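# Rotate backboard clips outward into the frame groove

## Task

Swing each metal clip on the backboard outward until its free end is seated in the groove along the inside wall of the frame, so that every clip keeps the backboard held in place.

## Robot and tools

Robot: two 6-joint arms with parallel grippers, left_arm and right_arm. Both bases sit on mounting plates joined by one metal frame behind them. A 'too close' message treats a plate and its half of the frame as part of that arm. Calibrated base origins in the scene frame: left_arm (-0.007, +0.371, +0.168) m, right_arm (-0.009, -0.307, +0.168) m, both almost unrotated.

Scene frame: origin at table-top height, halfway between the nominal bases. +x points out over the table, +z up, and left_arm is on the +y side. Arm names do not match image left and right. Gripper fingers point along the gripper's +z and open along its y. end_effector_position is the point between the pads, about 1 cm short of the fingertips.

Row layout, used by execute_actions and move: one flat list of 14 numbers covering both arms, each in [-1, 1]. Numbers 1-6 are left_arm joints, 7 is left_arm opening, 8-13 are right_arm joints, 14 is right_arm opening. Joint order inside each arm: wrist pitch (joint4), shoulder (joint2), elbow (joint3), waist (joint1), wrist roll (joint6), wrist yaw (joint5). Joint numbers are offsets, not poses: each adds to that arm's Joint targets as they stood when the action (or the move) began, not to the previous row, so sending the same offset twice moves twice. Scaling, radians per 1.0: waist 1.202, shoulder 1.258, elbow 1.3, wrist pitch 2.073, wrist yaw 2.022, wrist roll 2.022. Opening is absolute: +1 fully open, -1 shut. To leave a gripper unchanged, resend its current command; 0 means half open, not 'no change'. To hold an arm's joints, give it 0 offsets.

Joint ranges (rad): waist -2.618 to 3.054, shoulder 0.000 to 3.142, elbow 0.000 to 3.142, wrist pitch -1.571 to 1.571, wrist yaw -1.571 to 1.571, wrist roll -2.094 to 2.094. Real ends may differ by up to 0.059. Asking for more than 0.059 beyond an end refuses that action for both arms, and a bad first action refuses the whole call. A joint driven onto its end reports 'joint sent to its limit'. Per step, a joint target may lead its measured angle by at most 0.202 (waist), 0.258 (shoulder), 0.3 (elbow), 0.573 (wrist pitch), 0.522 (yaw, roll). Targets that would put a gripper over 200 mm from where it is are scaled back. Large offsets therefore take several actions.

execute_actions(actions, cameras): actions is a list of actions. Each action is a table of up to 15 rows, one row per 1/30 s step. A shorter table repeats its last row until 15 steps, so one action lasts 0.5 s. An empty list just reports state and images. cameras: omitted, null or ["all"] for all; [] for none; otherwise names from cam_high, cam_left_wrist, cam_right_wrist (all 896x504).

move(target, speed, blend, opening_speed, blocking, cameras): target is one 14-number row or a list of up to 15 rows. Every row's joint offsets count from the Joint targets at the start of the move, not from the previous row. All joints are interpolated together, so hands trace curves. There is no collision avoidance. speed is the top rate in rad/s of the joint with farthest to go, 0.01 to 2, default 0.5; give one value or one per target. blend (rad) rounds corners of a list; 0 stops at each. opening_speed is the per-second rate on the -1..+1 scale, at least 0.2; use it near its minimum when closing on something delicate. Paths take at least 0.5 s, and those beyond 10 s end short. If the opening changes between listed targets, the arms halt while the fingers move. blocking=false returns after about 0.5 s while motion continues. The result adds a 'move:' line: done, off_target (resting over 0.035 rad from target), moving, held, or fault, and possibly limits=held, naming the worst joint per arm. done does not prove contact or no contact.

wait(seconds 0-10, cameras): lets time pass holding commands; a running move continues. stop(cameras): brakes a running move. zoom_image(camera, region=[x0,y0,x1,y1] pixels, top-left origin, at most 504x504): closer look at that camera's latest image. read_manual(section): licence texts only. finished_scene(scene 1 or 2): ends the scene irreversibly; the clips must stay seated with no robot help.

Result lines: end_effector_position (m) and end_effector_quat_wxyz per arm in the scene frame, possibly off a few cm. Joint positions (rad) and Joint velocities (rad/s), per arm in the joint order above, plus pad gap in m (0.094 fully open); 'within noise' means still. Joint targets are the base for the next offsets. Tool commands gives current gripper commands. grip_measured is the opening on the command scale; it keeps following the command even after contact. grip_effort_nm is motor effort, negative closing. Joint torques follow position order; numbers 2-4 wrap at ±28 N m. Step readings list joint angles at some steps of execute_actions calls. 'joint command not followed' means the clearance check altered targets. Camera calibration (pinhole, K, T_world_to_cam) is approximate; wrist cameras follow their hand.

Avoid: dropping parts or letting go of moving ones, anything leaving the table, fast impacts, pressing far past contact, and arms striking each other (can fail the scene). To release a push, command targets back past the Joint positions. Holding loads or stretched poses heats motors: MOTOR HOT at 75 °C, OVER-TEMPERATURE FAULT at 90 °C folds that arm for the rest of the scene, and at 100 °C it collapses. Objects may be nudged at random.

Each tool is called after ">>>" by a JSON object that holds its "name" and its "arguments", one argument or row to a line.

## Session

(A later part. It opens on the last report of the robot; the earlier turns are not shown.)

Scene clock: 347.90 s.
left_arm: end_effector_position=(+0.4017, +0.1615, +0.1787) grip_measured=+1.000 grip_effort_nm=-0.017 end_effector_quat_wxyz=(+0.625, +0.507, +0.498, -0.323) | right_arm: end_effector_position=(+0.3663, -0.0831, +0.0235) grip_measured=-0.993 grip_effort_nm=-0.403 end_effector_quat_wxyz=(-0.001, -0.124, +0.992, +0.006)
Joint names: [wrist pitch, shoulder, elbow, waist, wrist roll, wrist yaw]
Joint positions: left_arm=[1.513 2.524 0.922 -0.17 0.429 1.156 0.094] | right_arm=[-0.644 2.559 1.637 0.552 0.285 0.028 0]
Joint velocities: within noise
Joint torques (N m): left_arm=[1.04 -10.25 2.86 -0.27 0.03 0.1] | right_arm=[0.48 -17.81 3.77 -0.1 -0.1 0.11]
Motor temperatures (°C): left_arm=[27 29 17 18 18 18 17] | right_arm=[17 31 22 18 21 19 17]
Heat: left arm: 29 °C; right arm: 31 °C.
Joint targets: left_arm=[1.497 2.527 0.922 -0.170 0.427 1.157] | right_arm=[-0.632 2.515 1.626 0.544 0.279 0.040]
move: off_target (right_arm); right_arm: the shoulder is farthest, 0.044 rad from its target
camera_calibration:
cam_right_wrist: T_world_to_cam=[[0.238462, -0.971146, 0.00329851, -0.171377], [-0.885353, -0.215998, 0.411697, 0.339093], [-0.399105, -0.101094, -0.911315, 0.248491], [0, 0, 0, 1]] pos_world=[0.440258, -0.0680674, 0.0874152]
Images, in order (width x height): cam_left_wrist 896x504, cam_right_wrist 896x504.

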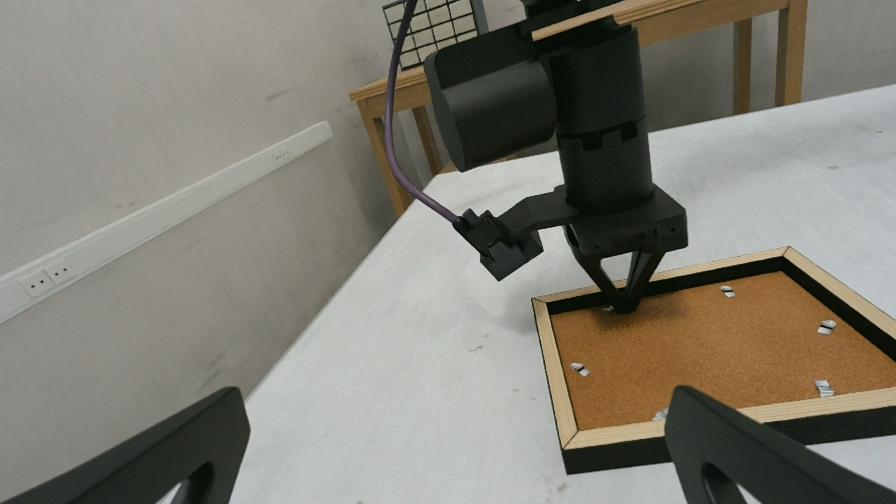

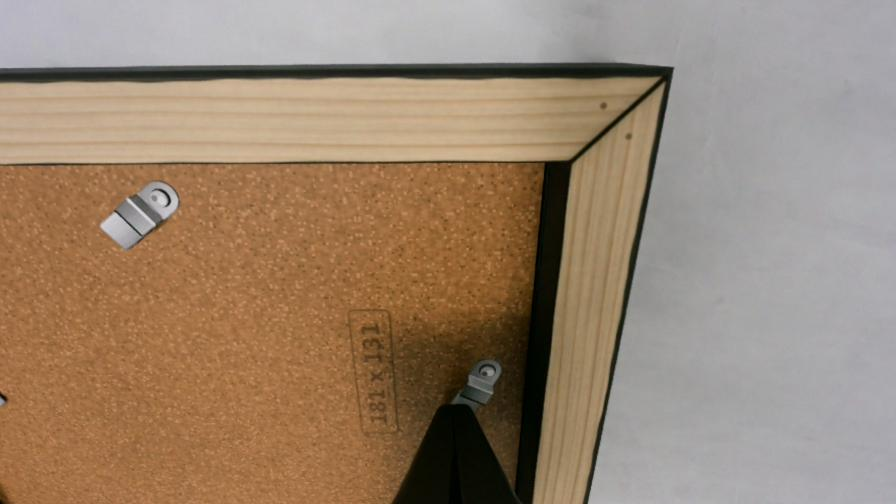

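>>> {"name": "move", "arguments": {
  "target": [
    [0,0,0,0,0,0,1, -0.01,-0.02,0,0,0,0,-1],
    [0,0,0,0,0,0,1, -0.0642,-0.004,0.1108,-0.0399,-0.0252,0.0025,-1],
    [0,0,0,0,0,0,1, -0.0642,-0.004,0.1108,-0.0399,-0.0252,0.0025,-0.255]
  ],
  "speed": 0.2,
  "opening_speed": 1,
  "cameras": ["cam_right_wrist"]
}}

>>> {"name": "zoom_image", "arguments": {
  "camera": "cam_right_wrist",
  "region": [300, 300, 600, 470]
}}

Scene clock: 492.67 s.
left_arm: end_effector_position=(+0.4017, +0.1615, +0.1787) grip_measured=+1.000 grip_effort_nm=-0.017 end_effector_quat_wxyz=(+0.625, +0.507, +0.498, -0.323) | right_arm: end_effector_position=(+0.3971, -0.0949, +0.0573) grip_measured=-0.257 grip_effort_nm=0.066 end_effector_quat_wxyz=(+0.011, -0.124, +0.992, +0.007)
Joint names: [wrist pitch, shoulder, elbow, waist, wrist roll, wrist yaw]
Joint positions: left_arm=[1.513 2.524 0.922 -0.17 0.429 1.156 0.094] | right_arm=[-0.757 2.529 1.745 0.5 0.235 0.034 0.035]
Joint velocities: within noise
Joint torques (N m): left_arm=[1.05 -10.22 2.8 -0.36 0.02 0.08] | right_arm=[0.33 -15.72 6.78 0.16 -0.1 0.11]
Motor temperatures (°C): left_arm=[28 30 17 18 18 18 17] | right_arm=[17 35 22 18 21 19 18]
Heat: left arm: 30 °C; right arm: 35 °C.
Joint targets: left_arm=[1.497 2.527 0.922 -0.170 0.427 1.157] | right_arm=[-0.765 2.510 1.770 0.496 0.228 0.046]
move: done
camera_calibration:
cam_right_wrist: T_world_to_cam=[[0.237046, -0.971489, 0.00419247, -0.189849], [-0.894743, -0.216635, 0.390517, 0.354839], [-0.378475, -0.096322, -0.920586, 0.283216], [0, 0, 0, 1]] pos_world=[0.469683, -0.080286, 0.12295]
Images, in order (width x height): cam_right_wrist 896x504.

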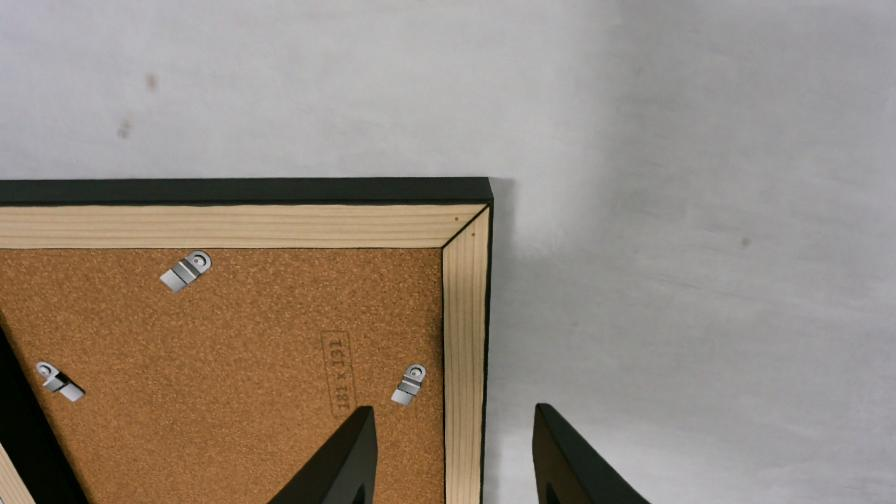

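Scaled by 1.680.

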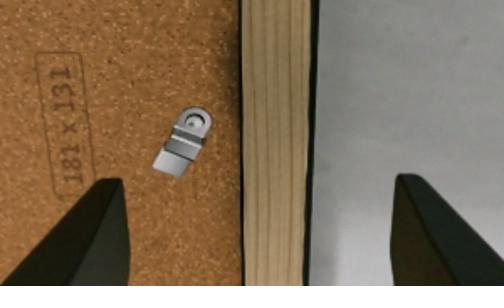

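>>> {"name": "move", "arguments": {
  "target": [0,0,0,0,0,0,1, 0.0400,0.0747,-0.0369,0.0083,0.003,0,-0.255],
  "speed": 0.15,
  "cameras": ["cam_right_wrist"]
}}

>>> {"name": "zoom_image", "arguments": {
  "camera": "cam_right_wrist",
  "region": [300, 300, 600, 470]
}}

Scene clock: 533.50 s.
left_arm: end_effector_position=(+0.4017, +0.1615, +0.1787) grip_measured=+1.000 grip_effort_nm=-0.022 end_effector_quat_wxyz=(+0.625, +0.507, +0.498, -0.323) | right_arm: end_effector_position=(+0.3915, -0.0965, +0.0264) grip_measured=-0.257 grip_effort_nm=0.061 end_effector_quat_wxyz=(+0.003, -0.124, +0.992, +0.004)
Joint names: [wrist pitch, shoulder, elbow, waist, wrist roll, wrist yaw]
Joint positions: left_arm=[1.513 2.524 0.922 -0.17 0.429 1.156 0.094] | right_arm=[-0.694 2.593 1.73 0.5 0.235 0.034 0.035]
Joint velocities: within noise
Joint torques (N m): left_arm=[1.06 -10.22 2.82 -0.39 -0.01 0.1] | right_arm=[0.49 -13.04 4.19 1.09 -0.04 0.11]
Motor temperatures (°C): left_arm=[28 31 17 18 18 18 17] | right_arm=[17 39 24 18 21 19 17]
Heat: left arm: 31 °C; right arm: 39 °C.
Joint targets: left_arm=[1.497 2.527 0.922 -0.170 0.427 1.157] | right_arm=[-0.682 2.604 1.723 0.506 0.234 0.046]
move: done
camera_calibration:
cam_right_wrist: T_world_to_cam=[[0.237751, -0.971293, 0.00805632, -0.190284], [-0.88897, -0.214242, 0.404763, 0.359064], [-0.391417, -0.103394, -0.914386, 0.256705], [0, 0, 0, 1]] pos_world=[0.464916, -0.081353, 0.090925]
Images, in order (width x height): cam_right_wrist 896x504.

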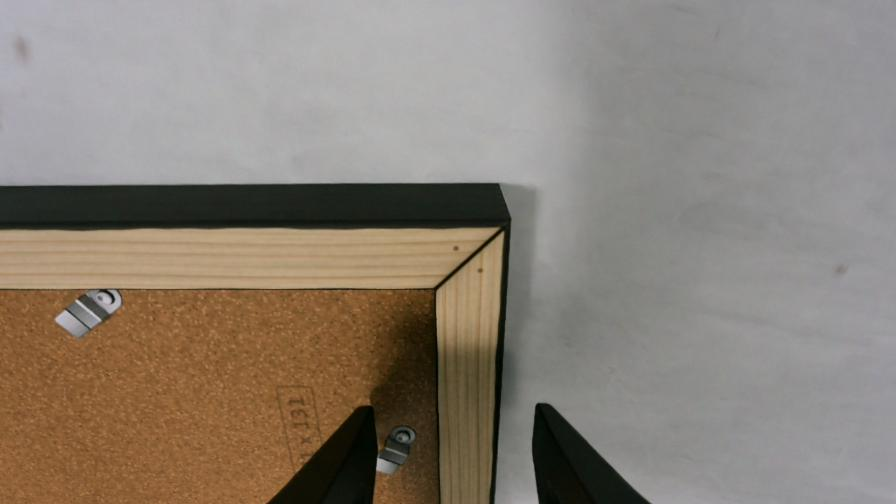

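Scaled by 1.680.

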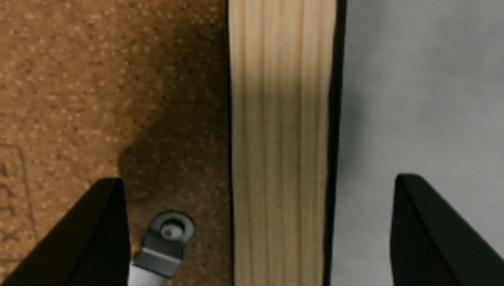

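>>> {"name": "move", "arguments": {
  "target": [0,0,0,0,0,0,1, 0.0077,0,-0.0131,0.0083,0.0035,0,-0.255],
  "speed": 0.1,
  "cameras": ["cam_right_wrist"]
}}

>>> {"name": "zoom_image", "arguments": {
  "camera": "cam_right_wrist",
  "region": [300, 370, 480, 490]
}}

Scene clock: 544.13 s.
left_arm: end_effector_position=(+0.4017, +0.1615, +0.1787) grip_measured=+1.000 grip_effort_nm=-0.037 end_effector_quat_wxyz=(+0.625, +0.507, +0.498, -0.323) | right_arm: end_effector_position=(+0.3885, -0.0944, +0.0237) grip_measured=-0.257 grip_effort_nm=0.061 end_effector_quat_wxyz=(+0.004, -0.127, +0.992, +0.005)
Joint names: [wrist pitch, shoulder, elbow, waist, wrist roll, wrist yaw]
Joint positions: left_arm=[1.513 2.524 0.922 -0.17 0.429 1.156 0.094] | right_arm=[-0.678 2.593 1.716 0.507 0.235 0.034 0.035]
Joint velocities: within noise
Joint torques (N m): left_arm=[1.03 -10.29 2.88 -0.34 0.01 0.12] | right_arm=[0.52 -13.01 3.9 1.43 0.03 0.11]
Motor temperatures (°C): left_arm=[28 31 17 18 18 18 17] | right_arm=[17 36 23 18 21 19 17]
Heat: left arm: 31 °C; right arm: 36 °C.
Joint targets: left_arm=[1.497 2.527 0.922 -0.170 0.427 1.157] | right_arm=[-0.666 2.604 1.705 0.516 0.241 0.046]
move: done
camera_calibration:
cam_right_wrist: T_world_to_cam=[[0.243581, -0.969852, 0.00749313, -0.189649], [-0.88843, -0.22002, 0.402843, 0.357313], [-0.38905, -0.104782, -0.915238, 0.252245], [0, 0, 0, 1]] pos_world=[0.461779, -0.0788847, 0.0883438]
Images, in order (width x height): cam_right_wrist 896x504.

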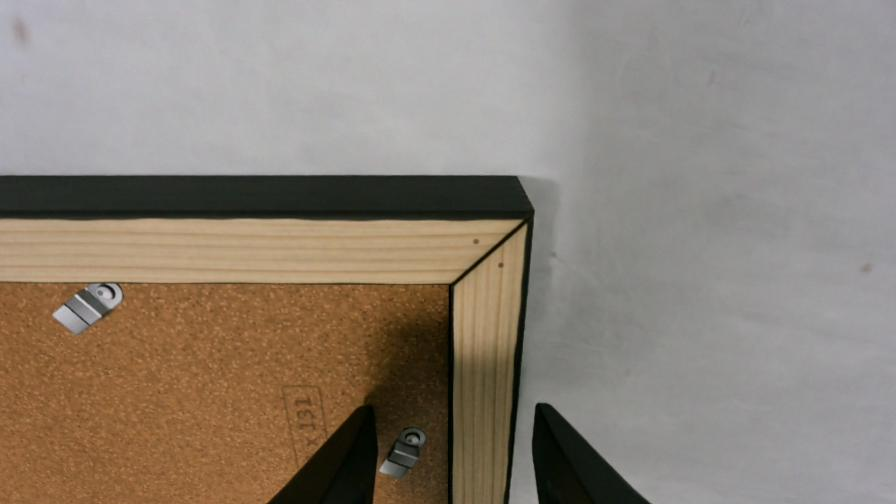

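Scaled by 2.800.

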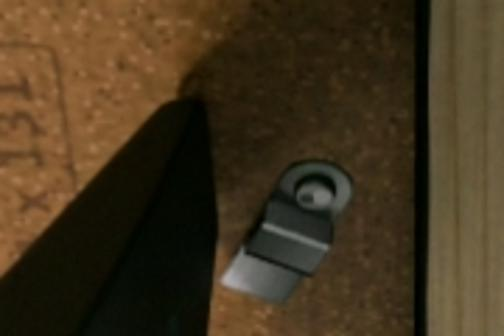

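>>> {"name": "move", "arguments": {
  "target": [
    [0,0,0,0,0,0,1, 0,-0.0541,0,0,0,0,-0.255],
    [0,0,0,0,0,0,1, 0.0096,-0.0541,-0.0262,0,0,0,-0.255]
  ],
  "speed": 0.1,
  "cameras": ["cam_right_wrist"]
}}

>>> {"name": "zoom_image", "arguments": {
  "camera": "cam_right_wrist",
  "region": [300, 370, 480, 490]
}}

Scene clock: 564.23 s.
left_arm: end_effector_position=(+0.4017, +0.1615, +0.1787) grip_measured=+1.000 grip_effort_nm=-0.027 end_effector_quat_wxyz=(+0.625, +0.507, +0.498, -0.323) | right_arm: end_effector_position=(+0.3847, -0.0965, +0.0244) grip_measured=-0.257 grip_effort_nm=0.061 end_effector_quat_wxyz=(+0.005, -0.127, +0.992, +0.005)
Joint names: [wrist pitch, shoulder, elbow, waist, wrist roll, wrist yaw]
Joint positions: left_arm=[1.513 2.524 0.922 -0.17 0.429 1.156 0.094] | right_arm=[-0.658 2.575 1.681 0.507 0.235 0.034 0.035]
Joint velocities: within noise
Joint torques (N m): left_arm=[1.01 -10.3 2.85 -0.39 0.03 0.14] | right_arm=[0.53 -17.62 3.95 1.46 0.01 0.1]
Motor temperatures (°C): left_arm=[28 31 17 18 18 18 17] | right_arm=[17 33 23 18 21 19 17]
Heat: left arm: 31 °C; right arm: 33 °C.
Joint targets: left_arm=[1.497 2.527 0.922 -0.170 0.427 1.157] | right_arm=[-0.646 2.536 1.671 0.516 0.241 0.046]
move: off_target (right_arm); right_arm: the shoulder is farthest, 0.039 rad from its target
camera_calibration:
cam_right_wrist: T_world_to_cam=[[0.243444, -0.969891, 0.00675549, -0.190667], [-0.889537, -0.220488, 0.400136, 0.35361], [-0.386599, -0.10342, -0.916431, 0.250449], [0, 0, 0, 1]] pos_world=[0.45779, -0.0810578, 0.0893152]
Images, in order (width x height): cam_right_wrist 896x504.

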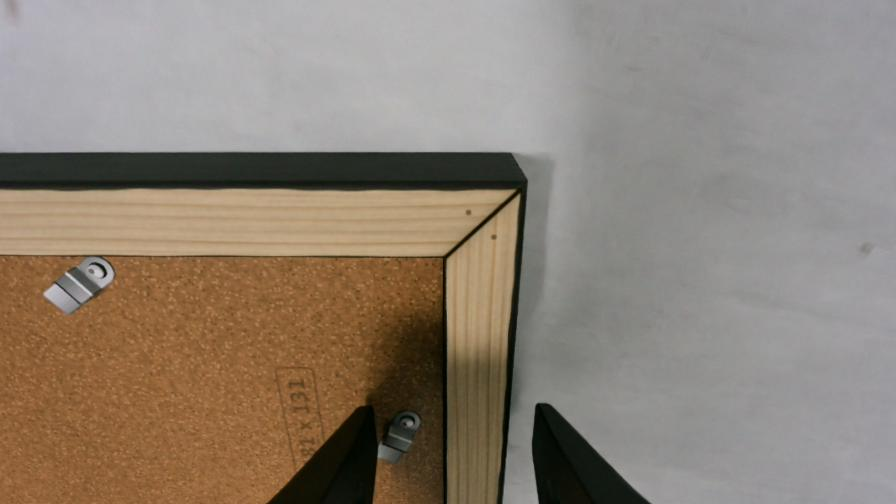

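Scaled by 2.800.

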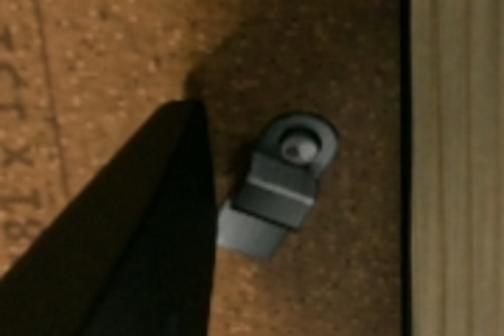

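>>> {"name": "move", "arguments": {
  "target": [0,0,0,0,0,0,1, 0.0055,-0.0028,-0.0115,-0.0216,-0.0104,0,-0.255],
  "speed": 0.03,
  "cameras": ["cam_right_wrist"]
}}

>>> {"name": "zoom_image", "arguments": {
  "camera": "cam_right_wrist",
  "region": [300, 370, 480, 490]
}}

Scene clock: 573.30 s.
left_arm: end_effector_position=(+0.4017, +0.1615, +0.1787) grip_measured=+1.000 grip_effort_nm=-0.022 end_effector_quat_wxyz=(+0.625, +0.507, +0.498, -0.323) | right_arm: end_effector_position=(+0.3839, -0.0995, +0.0225) grip_measured=-0.257 grip_effort_nm=0.051 end_effector_quat_wxyz=(+0.005, -0.128, +0.992, +0.005)
Joint names: [wrist pitch, shoulder, elbow, waist, wrist roll, wrist yaw]
Joint positions: left_arm=[1.513 2.524 0.922 -0.17 0.429 1.156 0.094] | right_arm=[-0.648 2.574 1.668 0.502 0.228 0.033 0.035]
Joint velocities: within noise
Joint torques (N m): left_arm=[1.07 -10.39 2.85 -0.38 0.03 0.1] | right_arm=[0.52 -17.77 3.7 -0.47 -0.1 0.11]
Motor temperatures (°C): left_arm=[28 31 17 18 18 18 17] | right_arm=[17 36 22 18 21 19 17]
Heat: left arm: 31 °C; right arm: 36 °C.
Joint targets: left_arm=[1.497 2.527 0.922 -0.170 0.427 1.157] | right_arm=[-0.635 2.532 1.656 0.490 0.220 0.046]
move: off_target (right_arm); right_arm: the shoulder is farthest, 0.041 rad from its target
camera_calibration:
cam_right_wrist: T_world_to_cam=[[0.245708, -0.969321, 0.00673032, -0.194155], [-0.888646, -0.222474, 0.401016, 0.352416], [-0.387216, -0.104514, -0.916046, 0.248142], [0, 0, 0, 1]] pos_world=[0.456963, -0.0838608, 0.0872919]
Images, in order (width x height): cam_right_wrist 896x504.

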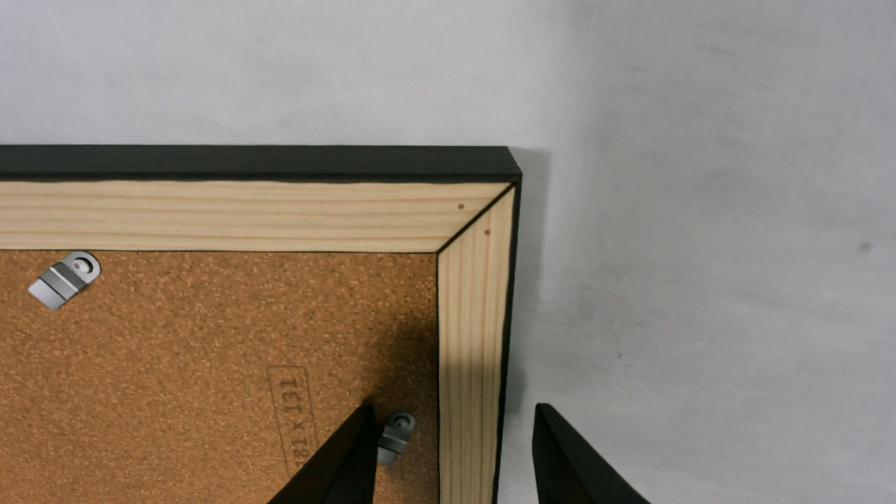

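Scaled by 2.800.

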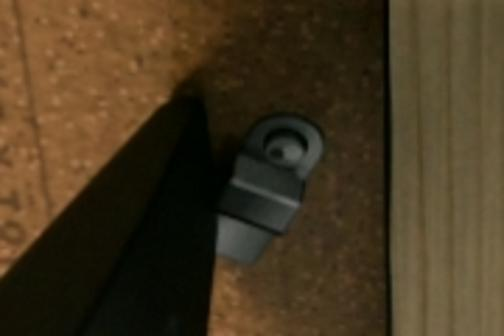

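>>> {"name": "move", "arguments": {
  "target": [0,0,0,0,0,0,1, 0.0,0,0,-0.0083,-0.004,0,-0.255],
  "speed": 0.03,
  "cameras": ["cam_right_wrist"]
}}

>>> {"name": "zoom_image", "arguments": {
  "camera": "cam_right_wrist",
  "region": [300, 370, 480, 490]
}}

Scene clock: 579.97 s.
left_arm: end_effector_position=(+0.4017, +0.1615, +0.1787) grip_measured=+1.000 grip_effort_nm=-0.032 end_effector_quat_wxyz=(+0.625, +0.507, +0.498, -0.323) | right_arm: end_effector_position=(+0.3860, -0.1031, +0.0225) grip_measured=-0.257 grip_effort_nm=0.056 end_effector_quat_wxyz=(+0.005, -0.127, +0.992, +0.006)
Joint names: [wrist pitch, shoulder, elbow, waist, wrist roll, wrist yaw]
Joint positions: left_arm=[1.513 2.524 0.922 -0.17 0.429 1.156 0.094] | right_arm=[-0.647 2.573 1.668 0.492 0.219 0.032 0.035]
Joint velocities: within noise
Joint torques (N m): left_arm=[1.04 -10.45 2.95 -0.21 0.01 0.09] | right_arm=[0.52 -17.66 3.7 -0.59 -0.11 0.11]
Motor temperatures (°C): left_arm=[28 31 17 18 18 18 17] | right_arm=[17 38 22 18 21 19 17]
Heat: left arm: 31 °C; right arm: 38 °C.
Joint targets: left_arm=[1.497 2.527 0.922 -0.170 0.427 1.157] | right_arm=[-0.634 2.532 1.656 0.480 0.212 0.046]
move: off_target (right_arm); right_arm: the shoulder is farthest, 0.041 rad from its target
camera_calibration:
cam_right_wrist: T_world_to_cam=[[0.244204, -0.969708, 0.00558785, -0.197637], [-0.889096, -0.221596, 0.400505, 0.35381], [-0.387135, -0.102773, -0.916277, 0.248745], [0, 0, 0, 1]] pos_world=[0.459133, -0.0876829, 0.087321]
Images, in order (width x height): cam_right_wrist 896x504.

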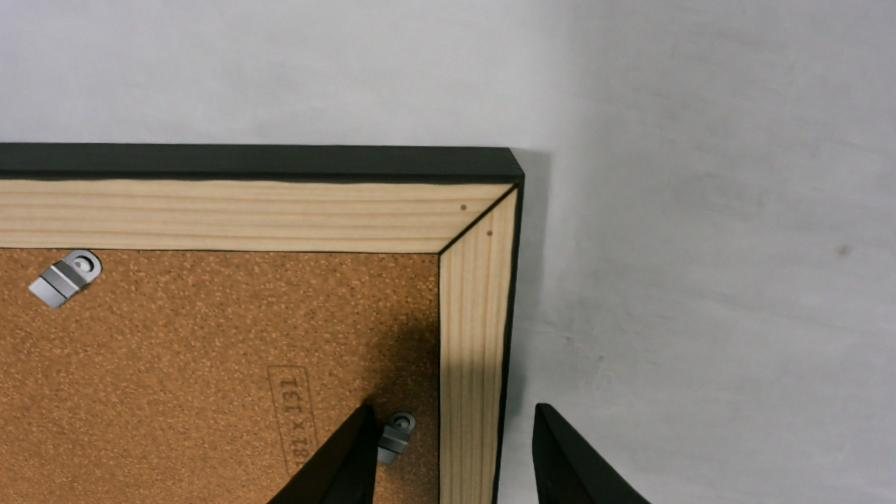

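Scaled by 2.800.

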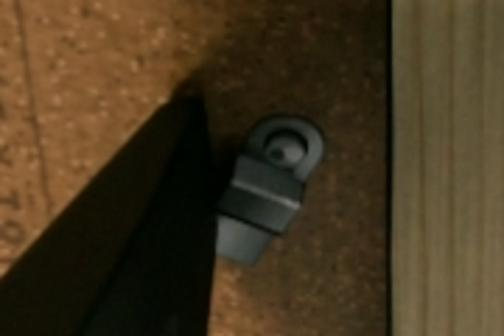

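>>> {"name": "move", "arguments": {
  "target": [0,0,0,0,0,0,1, 0.0,0,0,0,0,0,-0.468],
  "speed": 0.03,
  "opening_speed": 0.2,
  "cameras": ["cam_right_wrist"]
}}

>>> {"name": "zoom_image", "arguments": {
  "camera": "cam_right_wrist",
  "region": [300, 350, 600, 490]
}}

Scene clock: 622.77 s.
left_arm: end_effector_position=(+0.4017, +0.1615, +0.1787) grip_measured=+1.000 grip_effort_nm=-0.022 end_effector_quat_wxyz=(+0.625, +0.507, +0.498, -0.323) | right_arm: end_effector_position=(+0.3864, -0.1034, +0.0225) grip_measured=-0.464 grip_effort_nm=-0.252 end_effector_quat_wxyz=(+0.005, -0.127, +0.992, +0.006)
Joint names: [wrist pitch, shoulder, elbow, waist, wrist roll, wrist yaw]
Joint positions: left_arm=[1.513 2.524 0.922 -0.17 0.429 1.156 0.094] | right_arm=[-0.646 2.573 1.668 0.491 0.219 0.031 0.025]
Joint velocities: within noise
Joint torques (N m): left_arm=[1.06 -10.19 2.84 -0.51 0.02 0.09] | right_arm=[0.52 -17.76 3.77 -0.43 -0.11 0.11]
Motor temperatures (°C): left_arm=[28 32 17 18 18 18 17] | right_arm=[17 44 22 18 21 19 17]
Heat: left arm: 32 °C; right arm: 44 °C.
Joint targets: left_arm=[1.497 2.527 0.922 -0.170 0.427 1.157] | right_arm=[-0.635 2.532 1.656 0.480 0.212 0.045]
move: off_target (right_arm); right_arm: the shoulder is farthest, 0.041 rad from its target
camera_calibration:
cam_right_wrist: T_world_to_cam=[[0.243815, -0.96981, 0.00469752, -0.197799], [-0.889305, -0.221638, 0.400016, 0.354147], [-0.386898, -0.101707, -0.916496, 0.248858], [0, 0, 0, 1]] pos_world=[0.459454, -0.0880249, 0.0873419]
Images, in order (width x height): cam_right_wrist 896x504.

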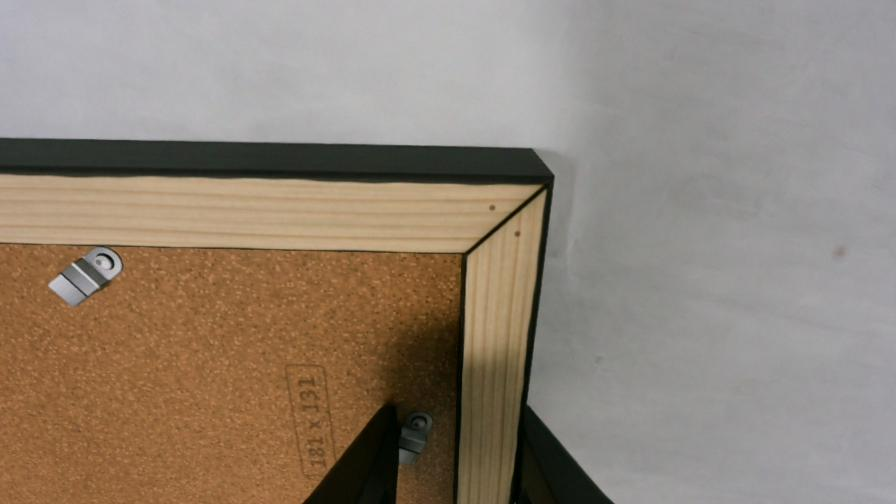

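Scaled by 1.680.

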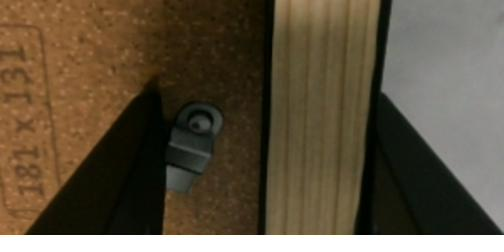

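>>> {"name": "move", "arguments": {
  "target": [0,0,0,0,0,0,1, 0.0,0,0,0,0,0,-0.53],
  "speed": 0.03,
  "opening_speed": 0.2,
  "cameras": ["cam_right_wrist"]
}}

>>> {"name": "zoom_image", "arguments": {
  "camera": "cam_right_wrist",
  "region": [370, 380, 550, 500]
}}

Scene clock: 627.43 s.
left_arm: end_effector_position=(+0.4017, +0.1615, +0.1787) grip_measured=+1.000 grip_effort_nm=-0.022 end_effector_quat_wxyz=(+0.625, +0.507, +0.498, -0.323) | right_arm: end_effector_position=(+0.3869, -0.1047, +0.0224) grip_measured=-0.527 grip_effort_nm=-0.208 end_effector_quat_wxyz=(+0.005, -0.126, +0.992, +0.006)
Joint names: [wrist pitch, shoulder, elbow, waist, wrist roll, wrist yaw]
Joint positions: left_arm=[1.513 2.524 0.922 -0.17 0.429 1.156 0.094] | right_arm=[-0.647 2.573 1.668 0.488 0.218 0.032 0.022]
Joint velocities: within noise
Joint torques (N m): left_arm=[1.06 -10.39 2.92 -0.4 0 0.11] | right_arm=[0.51 -17.76 3.77 -0.16 -0.09 0.11]
Motor temperatures (°C): left_arm=[28 32 17 18 18 18 17] | right_arm=[17 44 22 18 21 19 17]
Heat: left arm: 32 °C; right arm: 44 °C.
Joint targets: left_arm=[1.497 2.527 0.922 -0.170 0.427 1.157] | right_arm=[-0.635 2.532 1.656 0.480 0.212 0.046]
move: off_target (right_arm); right_arm: the shoulder is farthest, 0.041 rad from its target
camera_calibration:
cam_right_wrist: T_world_to_cam=[[0.241237, -0.970452, 0.00520257, -0.198295], [-0.889787, -0.219039, 0.400377, 0.354818], [-0.387407, -0.101215, -0.916336, 0.249131], [0, 0, 0, 1]] pos_world=[0.460064, -0.0895016, 0.0872582]
Images, in order (width x height): cam_right_wrist 896x504.

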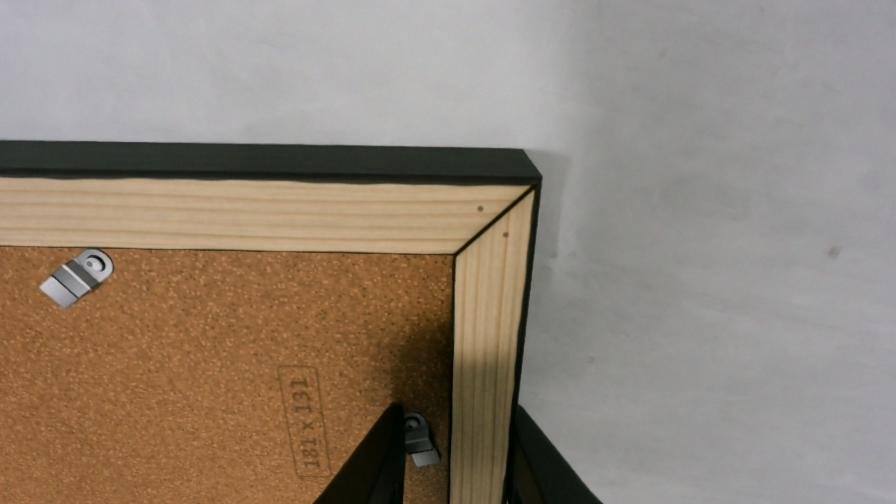

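Scaled by 2.800.

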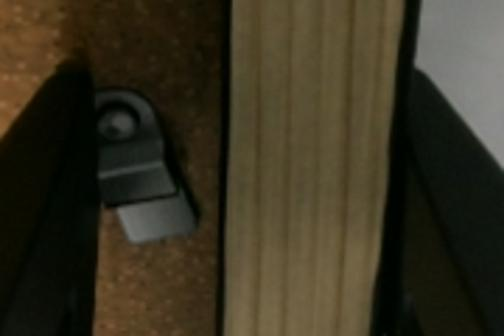

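>>> {"name": "move", "arguments": {
  "target": [
    [0,0,0,0,0,0,1, 0.0,0,0,0,0,0,-0.48],
    [0,0,0,0,0,0,1, 0.0174,-0.0257,-0.0527,0.015,0.015,0,-0.48]
  ],
  "speed": 0.08,
  "opening_speed": 0.3,
  "cameras": ["cam_right_wrist"]
}}

>>> {"name": "zoom_image", "arguments": {
  "camera": "cam_right_wrist",
  "region": [350, 330, 560, 470]
}}

Scene clock: 644.43 s.
left_arm: end_effector_position=(+0.4017, +0.1615, +0.1787) grip_measured=+1.000 grip_effort_nm=-0.027 end_effector_quat_wxyz=(+0.625, +0.507, +0.498, -0.323) | right_arm: end_effector_position=(+0.3782, -0.1087, +0.0218) grip_measured=-0.482 grip_effort_nm=0.056 end_effector_quat_wxyz=(+0.007, -0.118, +0.993, +0.006)
Joint names: [wrist pitch, shoulder, elbow, waist, wrist roll, wrist yaw]
Joint positions: left_arm=[1.513 2.524 0.922 -0.17 0.429 1.156 0.094] | right_arm=[-0.605 2.542 1.599 0.489 0.234 0.033 0.024]
Joint velocities: within noise
Joint torques (N m): left_arm=[1.06 -10.35 2.84 -0.36 0.04 0.11] | right_arm=[0.46 -17.58 3.66 1.48 0.03 0.12]
Motor temperatures (°C): left_arm=[29 32 17 18 18 18 17] | right_arm=[17 44 22 18 21 19 17]
Heat: left arm: 32 °C; right arm: 44 °C.
Joint targets: left_arm=[1.497 2.527 0.922 -0.170 0.427 1.157] | right_arm=[-0.599 2.500 1.588 0.498 0.242 0.045]
move: off_target (right_arm); right_arm: the shoulder is farthest, 0.043 rad from its target
camera_calibration:
cam_right_wrist: T_world_to_cam=[[0.226598, -0.973977, 0.00481854, -0.194923], [-0.894402, -0.206121, 0.396937, 0.3496], [-0.385615, -0.0942549, -0.917833, 0.244929], [0, 0, 0, 1]] pos_world=[0.4513, -0.0947052, 0.0869736]
Images, in order (width x height): cam_right_wrist 896x504.

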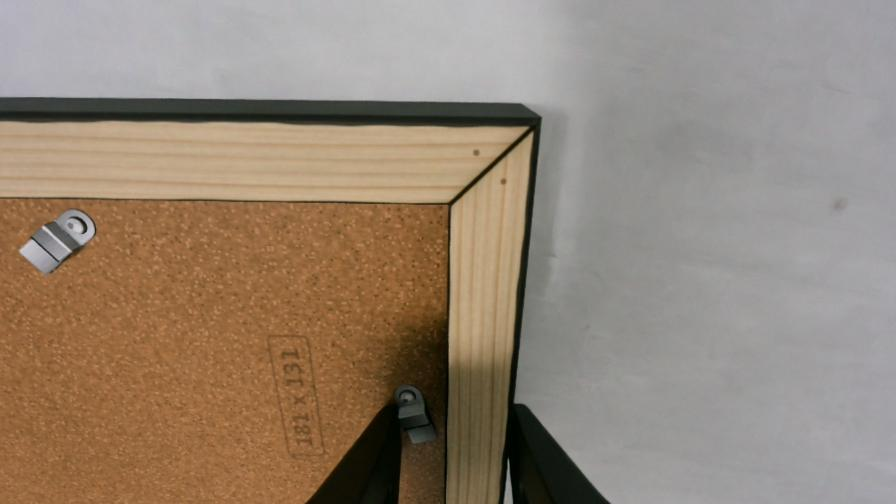

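Scaled by 2.400.

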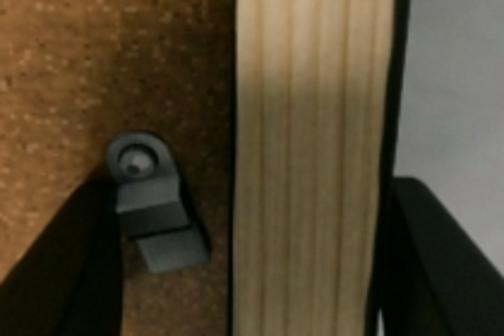

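>>> {"name": "move", "arguments": {
  "target": [
    [0,0,0,0,0,0,1, 0.0046,-0.0106,-0.0176,0,0,0,-0.48],
    [0,0,0,0,0,0,1, 0.0046,-0.0106,-0.0176,0,0,0,-0.59]
  ],
  "speed": 0.08,
  "opening_speed": 0.2,
  "cameras": ["cam_right_wrist"]
}}

>>> {"name": "zoom_image", "arguments": {
  "camera": "cam_right_wrist",
  "region": [350, 330, 560, 470]
}}

Scene clock: 654.60 s.
left_arm: end_effector_position=(+0.4017, +0.1615, +0.1787) grip_measured=+1.000 grip_effort_nm=-0.027 end_effector_quat_wxyz=(+0.625, +0.507, +0.498, -0.323) | right_arm: end_effector_position=(+0.3735, -0.1104, +0.0224) grip_measured=-0.587 grip_effort_nm=-0.188 end_effector_quat_wxyz=(+0.005, -0.119, +0.993, +0.005)
Joint names: [wrist pitch, shoulder, elbow, waist, wrist roll, wrist yaw]
Joint positions: left_arm=[1.513 2.524 0.922 -0.17 0.429 1.156 0.094] | right_arm=[-0.599 2.53 1.576 0.491 0.235 0.034 0.019]
Joint velocities: within noise
Joint torques (N m): left_arm=[1.07 -10.39 2.86 -0.25 0.03 0.13] | right_arm=[0.49 -17.59 3.62 1.18 0.03 0.1]
Motor temperatures (°C): left_arm=[29 32 17 18 18 18 17] | right_arm=[17 41 22 18 21 19 17]
Heat: left arm: 32 °C; right arm: 41 °C.
Joint targets: left_arm=[1.497 2.527 0.922 -0.170 0.427 1.157] | right_arm=[-0.589 2.487 1.565 0.498 0.242 0.045]
move: off_target (right_arm); target 2's new numbers were sent with right_arm's shoulder 0.043 rad from that target; right_arm: the shoulder is farthest, 0.043 rad from its target
camera_calibration:
cam_right_wrist: T_world_to_cam=[[0.227913, -0.973649, 0.00790933, -0.19604], [-0.892604, -0.205682, 0.401189, 0.344098], [-0.38899, -0.0984959, -0.915961, 0.244226], [0, 0, 0, 1]] pos_world=[0.446825, -0.0960441, 0.0872034]
Images, in order (width x height): cam_right_wrist 896x504.

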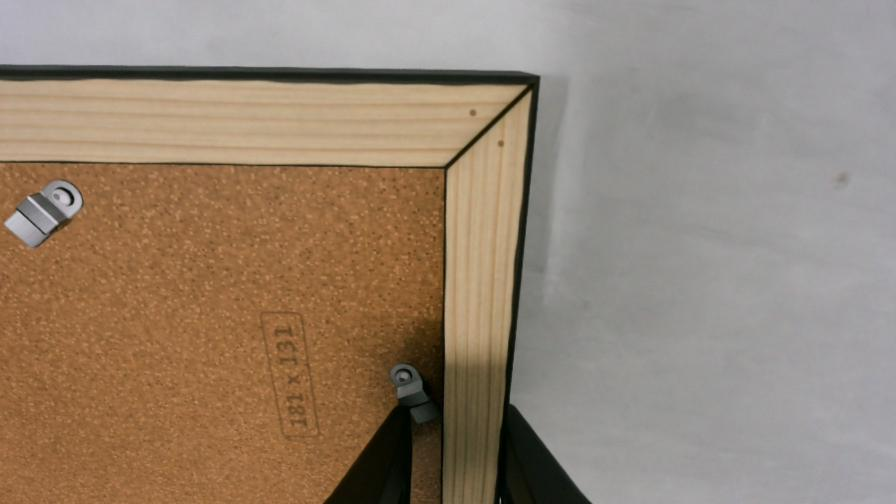

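Scaled by 2.400.

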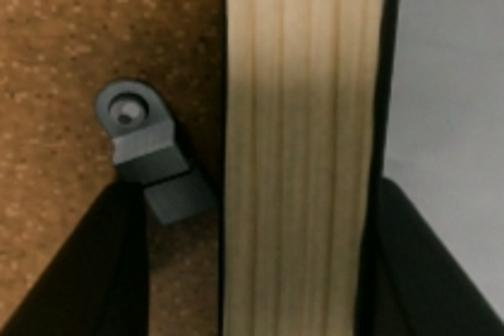

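>>> {"name": "move", "arguments": {
  "target": [0,0,0,0,0,0,1, 0,0,0,0,0,0,-0.64],
  "speed": 0.08,
  "opening_speed": 0.2,
  "cameras": ["cam_right_wrist"]
}}

>>> {"name": "zoom_image", "arguments": {
  "camera": "cam_right_wrist",
  "region": [350, 330, 560, 470]
}}

Scene clock: 661.63 s.
left_arm: end_effector_position=(+0.4017, +0.1615, +0.1787) grip_measured=+1.000 grip_effort_nm=-0.032 end_effector_quat_wxyz=(+0.625, +0.507, +0.498, -0.323) | right_arm: end_effector_position=(+0.3737, -0.1110, +0.0224) grip_measured=-0.637 grip_effort_nm=-0.178 end_effector_quat_wxyz=(+0.006, -0.119, +0.993, +0.003)
Joint names: [wrist pitch, shoulder, elbow, waist, wrist roll, wrist yaw]
Joint positions: left_arm=[1.513 2.524 0.922 -0.17 0.429 1.156 0.094] | right_arm=[-0.599 2.53 1.576 0.491 0.235 0.038 0.017]
Joint velocities: within noise
Joint torques (N m): left_arm=[1.07 -10.33 2.81 -0.29 0.04 0.11] | right_arm=[0.49 -17.55 3.69 1.17 0.03 0.07]
Motor temperatures (°C): left_arm=[29 32 17 18 18 18 17] | right_arm=[17 41 22 18 21 19 17]
Heat: left arm: 32 °C; right arm: 41 °C.
Joint targets: left_arm=[1.497 2.527 0.922 -0.170 0.427 1.157] | right_arm=[-0.589 2.487 1.565 0.498 0.242 0.046]
move: off_target (right_arm); right_arm: the shoulder is farthest, 0.043 rad from its target
camera_calibration:
cam_right_wrist: T_world_to_cam=[[0.227855, -0.97363, 0.0112406, -0.196685], [-0.893241, -0.204419, 0.400417, 0.344632], [-0.38756, -0.101278, -0.916264, 0.243442], [0, 0, 0, 1]] pos_world=[0.447003, -0.0963938, 0.087272]
Images, in order (width x height): cam_right_wrist 896x504.

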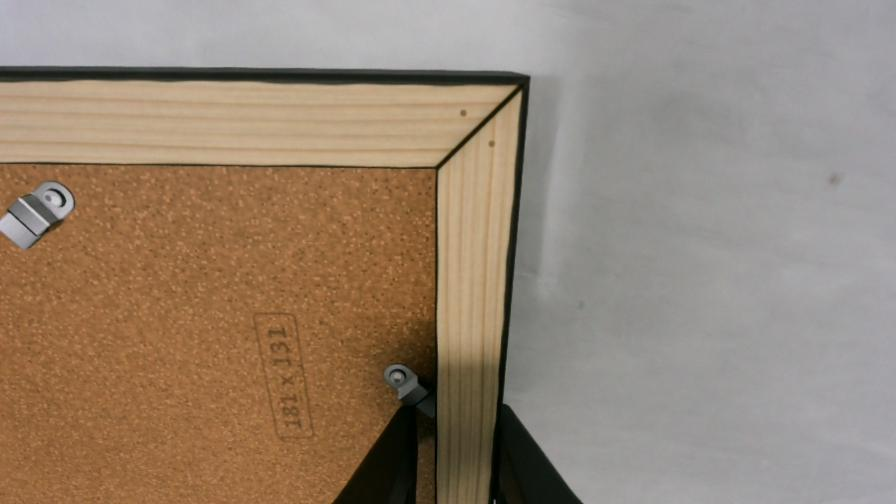

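Scaled by 2.400.

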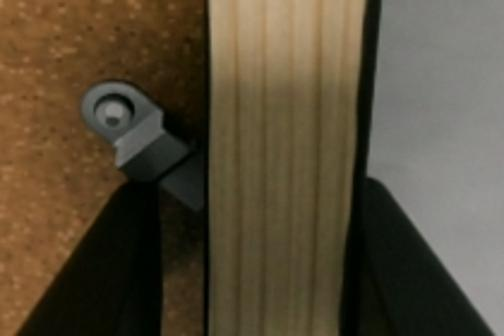

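>>> {"name": "move", "arguments": {
  "target": [
    [0,0,0,0,0,0,1, 0,0,0,0,0,0,-0.67],
    [0,0,0,0,0,0,1, -0.0087,0.0477,0.0269,-0.005,0,0,-0.67]
  ],
  "speed": 0.05,
  "opening_speed": 0.2,
  "cameras": ["cam_right_wrist"]
}}

>>> {"name": "zoom_image", "arguments": {
  "camera": "cam_right_wrist",
  "region": [350, 330, 560, 470]
}}

Scene clock: 682.43 s.
left_arm: end_effector_position=(+0.4017, +0.1615, +0.1787) grip_measured=+1.000 grip_effort_nm=-0.027 end_effector_quat_wxyz=(+0.625, +0.507, +0.498, -0.323) | right_arm: end_effector_position=(+0.3739, -0.1114, +0.0224) grip_measured=-0.667 grip_effort_nm=-0.183 end_effector_quat_wxyz=(+0.006, -0.119, +0.993, +0.002)
Joint names: [wrist pitch, shoulder, elbow, waist, wrist roll, wrist yaw]
Joint positions: left_arm=[1.513 2.524 0.922 -0.17 0.429 1.156 0.094] | right_arm=[-0.599 2.53 1.576 0.491 0.235 0.041 0.016]
Joint velocities: within noise
Joint torques (N m): left_arm=[1.07 -10.22 2.82 -0.49 0.02 0.11] | right_arm=[0.3 -11.84 6.17 0.61 0.04 0.04]
Motor temperatures (°C): left_arm=[29 32 17 18 18 18 17] | right_arm=[17 41 22 18 21 19 17]
Heat: left arm: 32 °C; right arm: 41 °C.
Joint targets: left_arm=[1.497 2.527 0.922 -0.170 0.427 1.157] | right_arm=[-0.607 2.547 1.600 0.492 0.242 0.046]
move: done
camera_calibration:
cam_right_wrist: T_world_to_cam=[[0.227827, -0.973602, 0.0139237, -0.197216], [-0.893597, -0.203382, 0.400151, 0.34491], [-0.386756, -0.103607, -0.916343, 0.242887], [0, 0, 0, 1]] pos_world=[0.447079, -0.0966964, 0.0872977]
Images, in order (width x height): cam_right_wrist 896x504.

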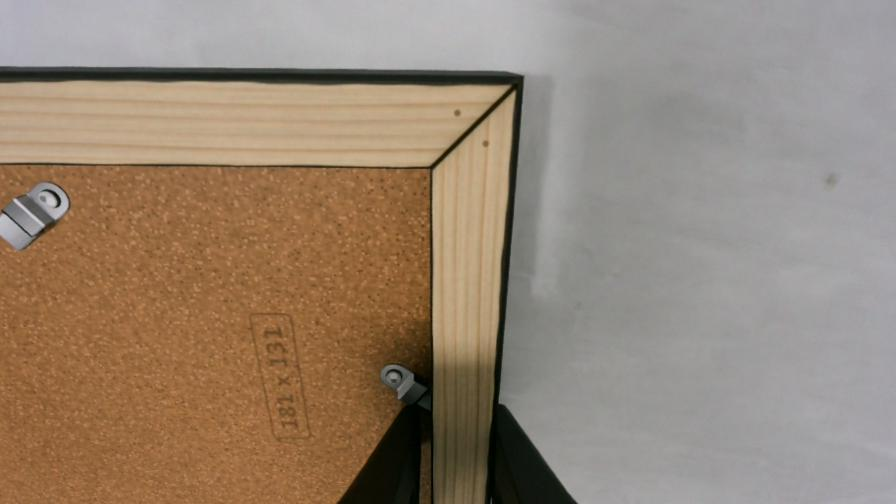

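Scaled by 2.400.

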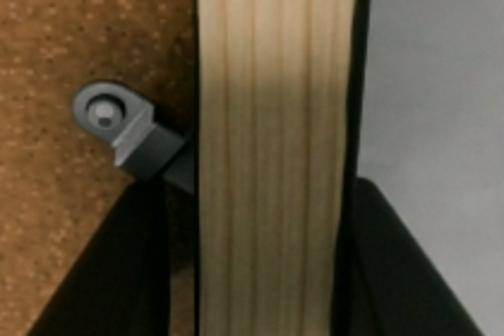

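>>> {"name": "move", "arguments": {
  "target": [0,0,0,0,0,0,1, -0.0087,0.0239,0.0269,-0.005,0,0,-0.67],
  "speed": 0.05,
  "cameras": ["cam_right_wrist"]
}}

>>> {"name": "zoom_image", "arguments": {
  "camera": "cam_right_wrist",
  "region": [350, 330, 560, 470]
}}

Scene clock: 686.67 s.
left_arm: end_effector_position=(+0.4017, +0.1615, +0.1787) grip_measured=+1.000 grip_effort_nm=-0.022 end_effector_quat_wxyz=(+0.625, +0.507, +0.498, -0.323) | right_arm: end_effector_position=(+0.3738, -0.1114, +0.0216) grip_measured=-0.667 grip_effort_nm=-0.183 end_effector_quat_wxyz=(-0.005, -0.119, +0.993, -0.002)
Joint names: [wrist pitch, shoulder, elbow, waist, wrist roll, wrist yaw]
Joint positions: left_arm=[1.513 2.524 0.922 -0.17 0.429 1.156 0.094] | right_arm=[-0.639 2.549 1.612 0.491 0.235 0.041 0.016]
Joint velocities: within noise
Joint torques (N m): left_arm=[1.03 -10.44 2.92 -0.34 0 0.12] | right_arm=[0.51 -10.93 6.16 0.12 0.05 0.04]
Motor temperatures (°C): left_arm=[29 32 17 18 18 18 17] | right_arm=[17 40 23 18 21 19 17]
Heat: left arm: 32 °C; right arm: 40 °C.
Joint targets: left_arm=[1.497 2.527 0.922 -0.170 0.427 1.157] | right_arm=[-0.625 2.577 1.635 0.486 0.242 0.046]
move: done
camera_calibration:
cam_right_wrist: T_world_to_cam=[[0.229049, -0.973221, 0.0194435, -0.197729], [-0.885066, -0.199904, 0.420353, 0.341906], [-0.405209, -0.11349, -0.907153, 0.247715], [0, 0, 0, 1]] pos_world=[0.448275, -0.095973, 0.0848389]
Images, in order (width x height): cam_right_wrist 896x504.

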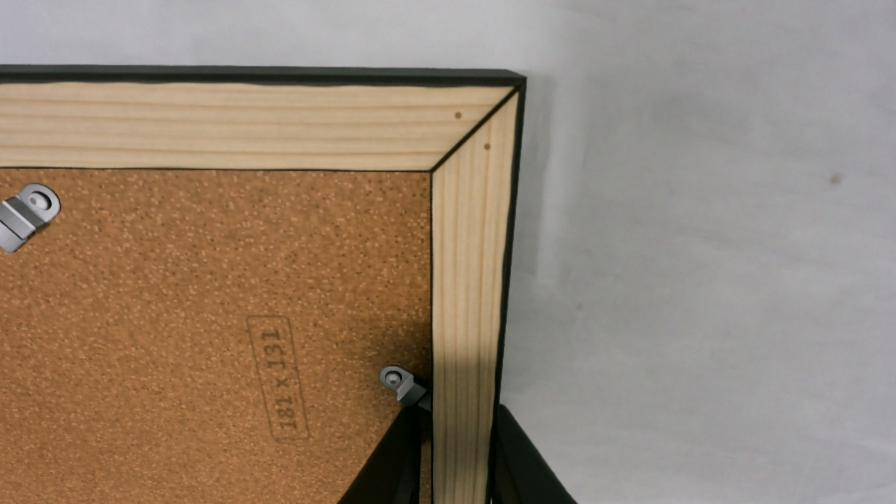

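Scaled by 2.400.

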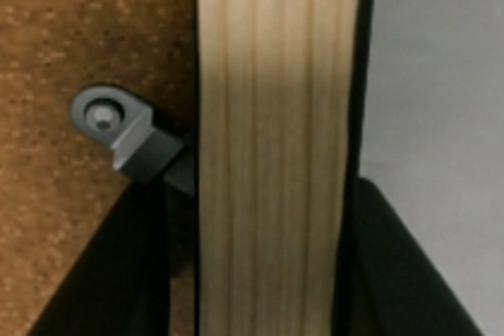

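>>> {"name": "move", "arguments": {
  "target": [0,0,0,0,0,0,1, -0.0087,0.010,0.0231,-0.002,0,0,-0.67],
  "speed": 0.05,
  "cameras": ["cam_right_wrist"]
}}

>>> {"name": "zoom_image", "arguments": {
  "camera": "cam_right_wrist",
  "region": [350, 330, 560, 470]
}}

Scene clock: 692.70 s.
left_arm: end_effector_position=(+0.4017, +0.1615, +0.1787) grip_measured=+1.000 grip_effort_nm=-0.027 end_effector_quat_wxyz=(+0.625, +0.507, +0.498, -0.323) | right_arm: end_effector_position=(+0.3744, -0.1111, +0.0219) grip_measured=-0.667 grip_effort_nm=-0.183 end_effector_quat_wxyz=(-0.012, -0.119, +0.993, -0.005)
Joint names: [wrist pitch, shoulder, elbow, waist, wrist roll, wrist yaw]
Joint positions: left_arm=[1.513 2.524 0.922 -0.17 0.429 1.156 0.094] | right_arm=[-0.669 2.561 1.64 0.491 0.237 0.041 0.016]
Joint velocities: within noise
Joint torques (N m): left_arm=[1.04 -10.28 2.89 -0.42 0.02 0.11] | right_arm=[0.58 -11.06 6.28 -0.13 0.02 0.04]
Motor temperatures (°C): left_arm=[29 32 17 18 18 18 17] | right_arm=[17 38 23 18 21 19 17]
Heat: left arm: 32 °C; right arm: 38 °C.
Joint targets: left_arm=[1.497 2.527 0.922 -0.170 0.427 1.157] | right_arm=[-0.643 2.589 1.665 0.483 0.242 0.046]
move: done
camera_calibration:
cam_right_wrist: T_world_to_cam=[[0.228767, -0.973211, 0.0229514, -0.197549], [-0.879685, -0.19657, 0.433029, 0.340485], [-0.416917, -0.119253, -0.901088, 0.251834], [0, 0, 0, 1]] pos_world=[0.449706, -0.0952951, 0.0840182]
Images, in order (width x height): cam_right_wrist 896x504.

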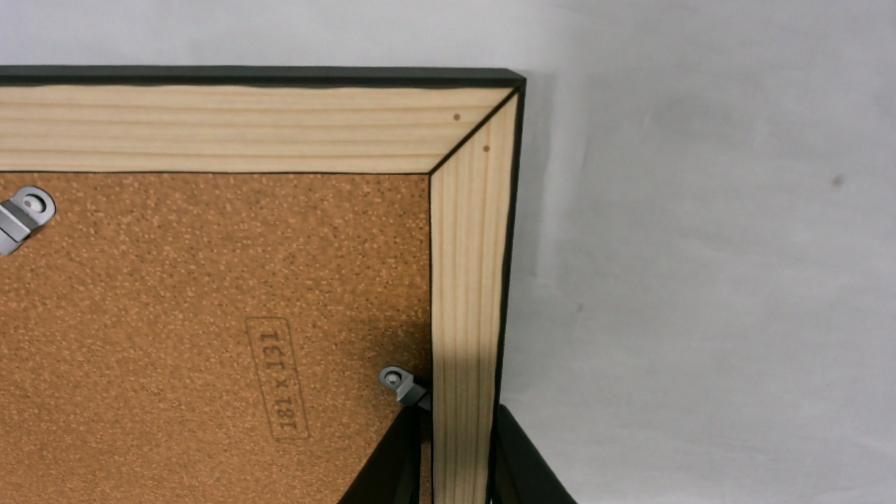

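Scaled by 2.400.

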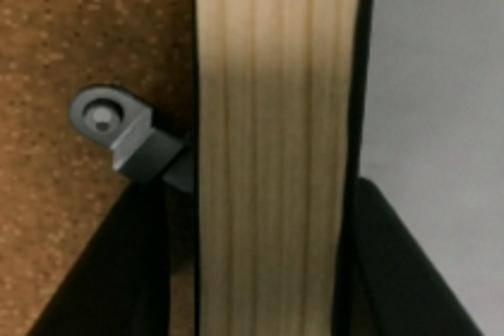

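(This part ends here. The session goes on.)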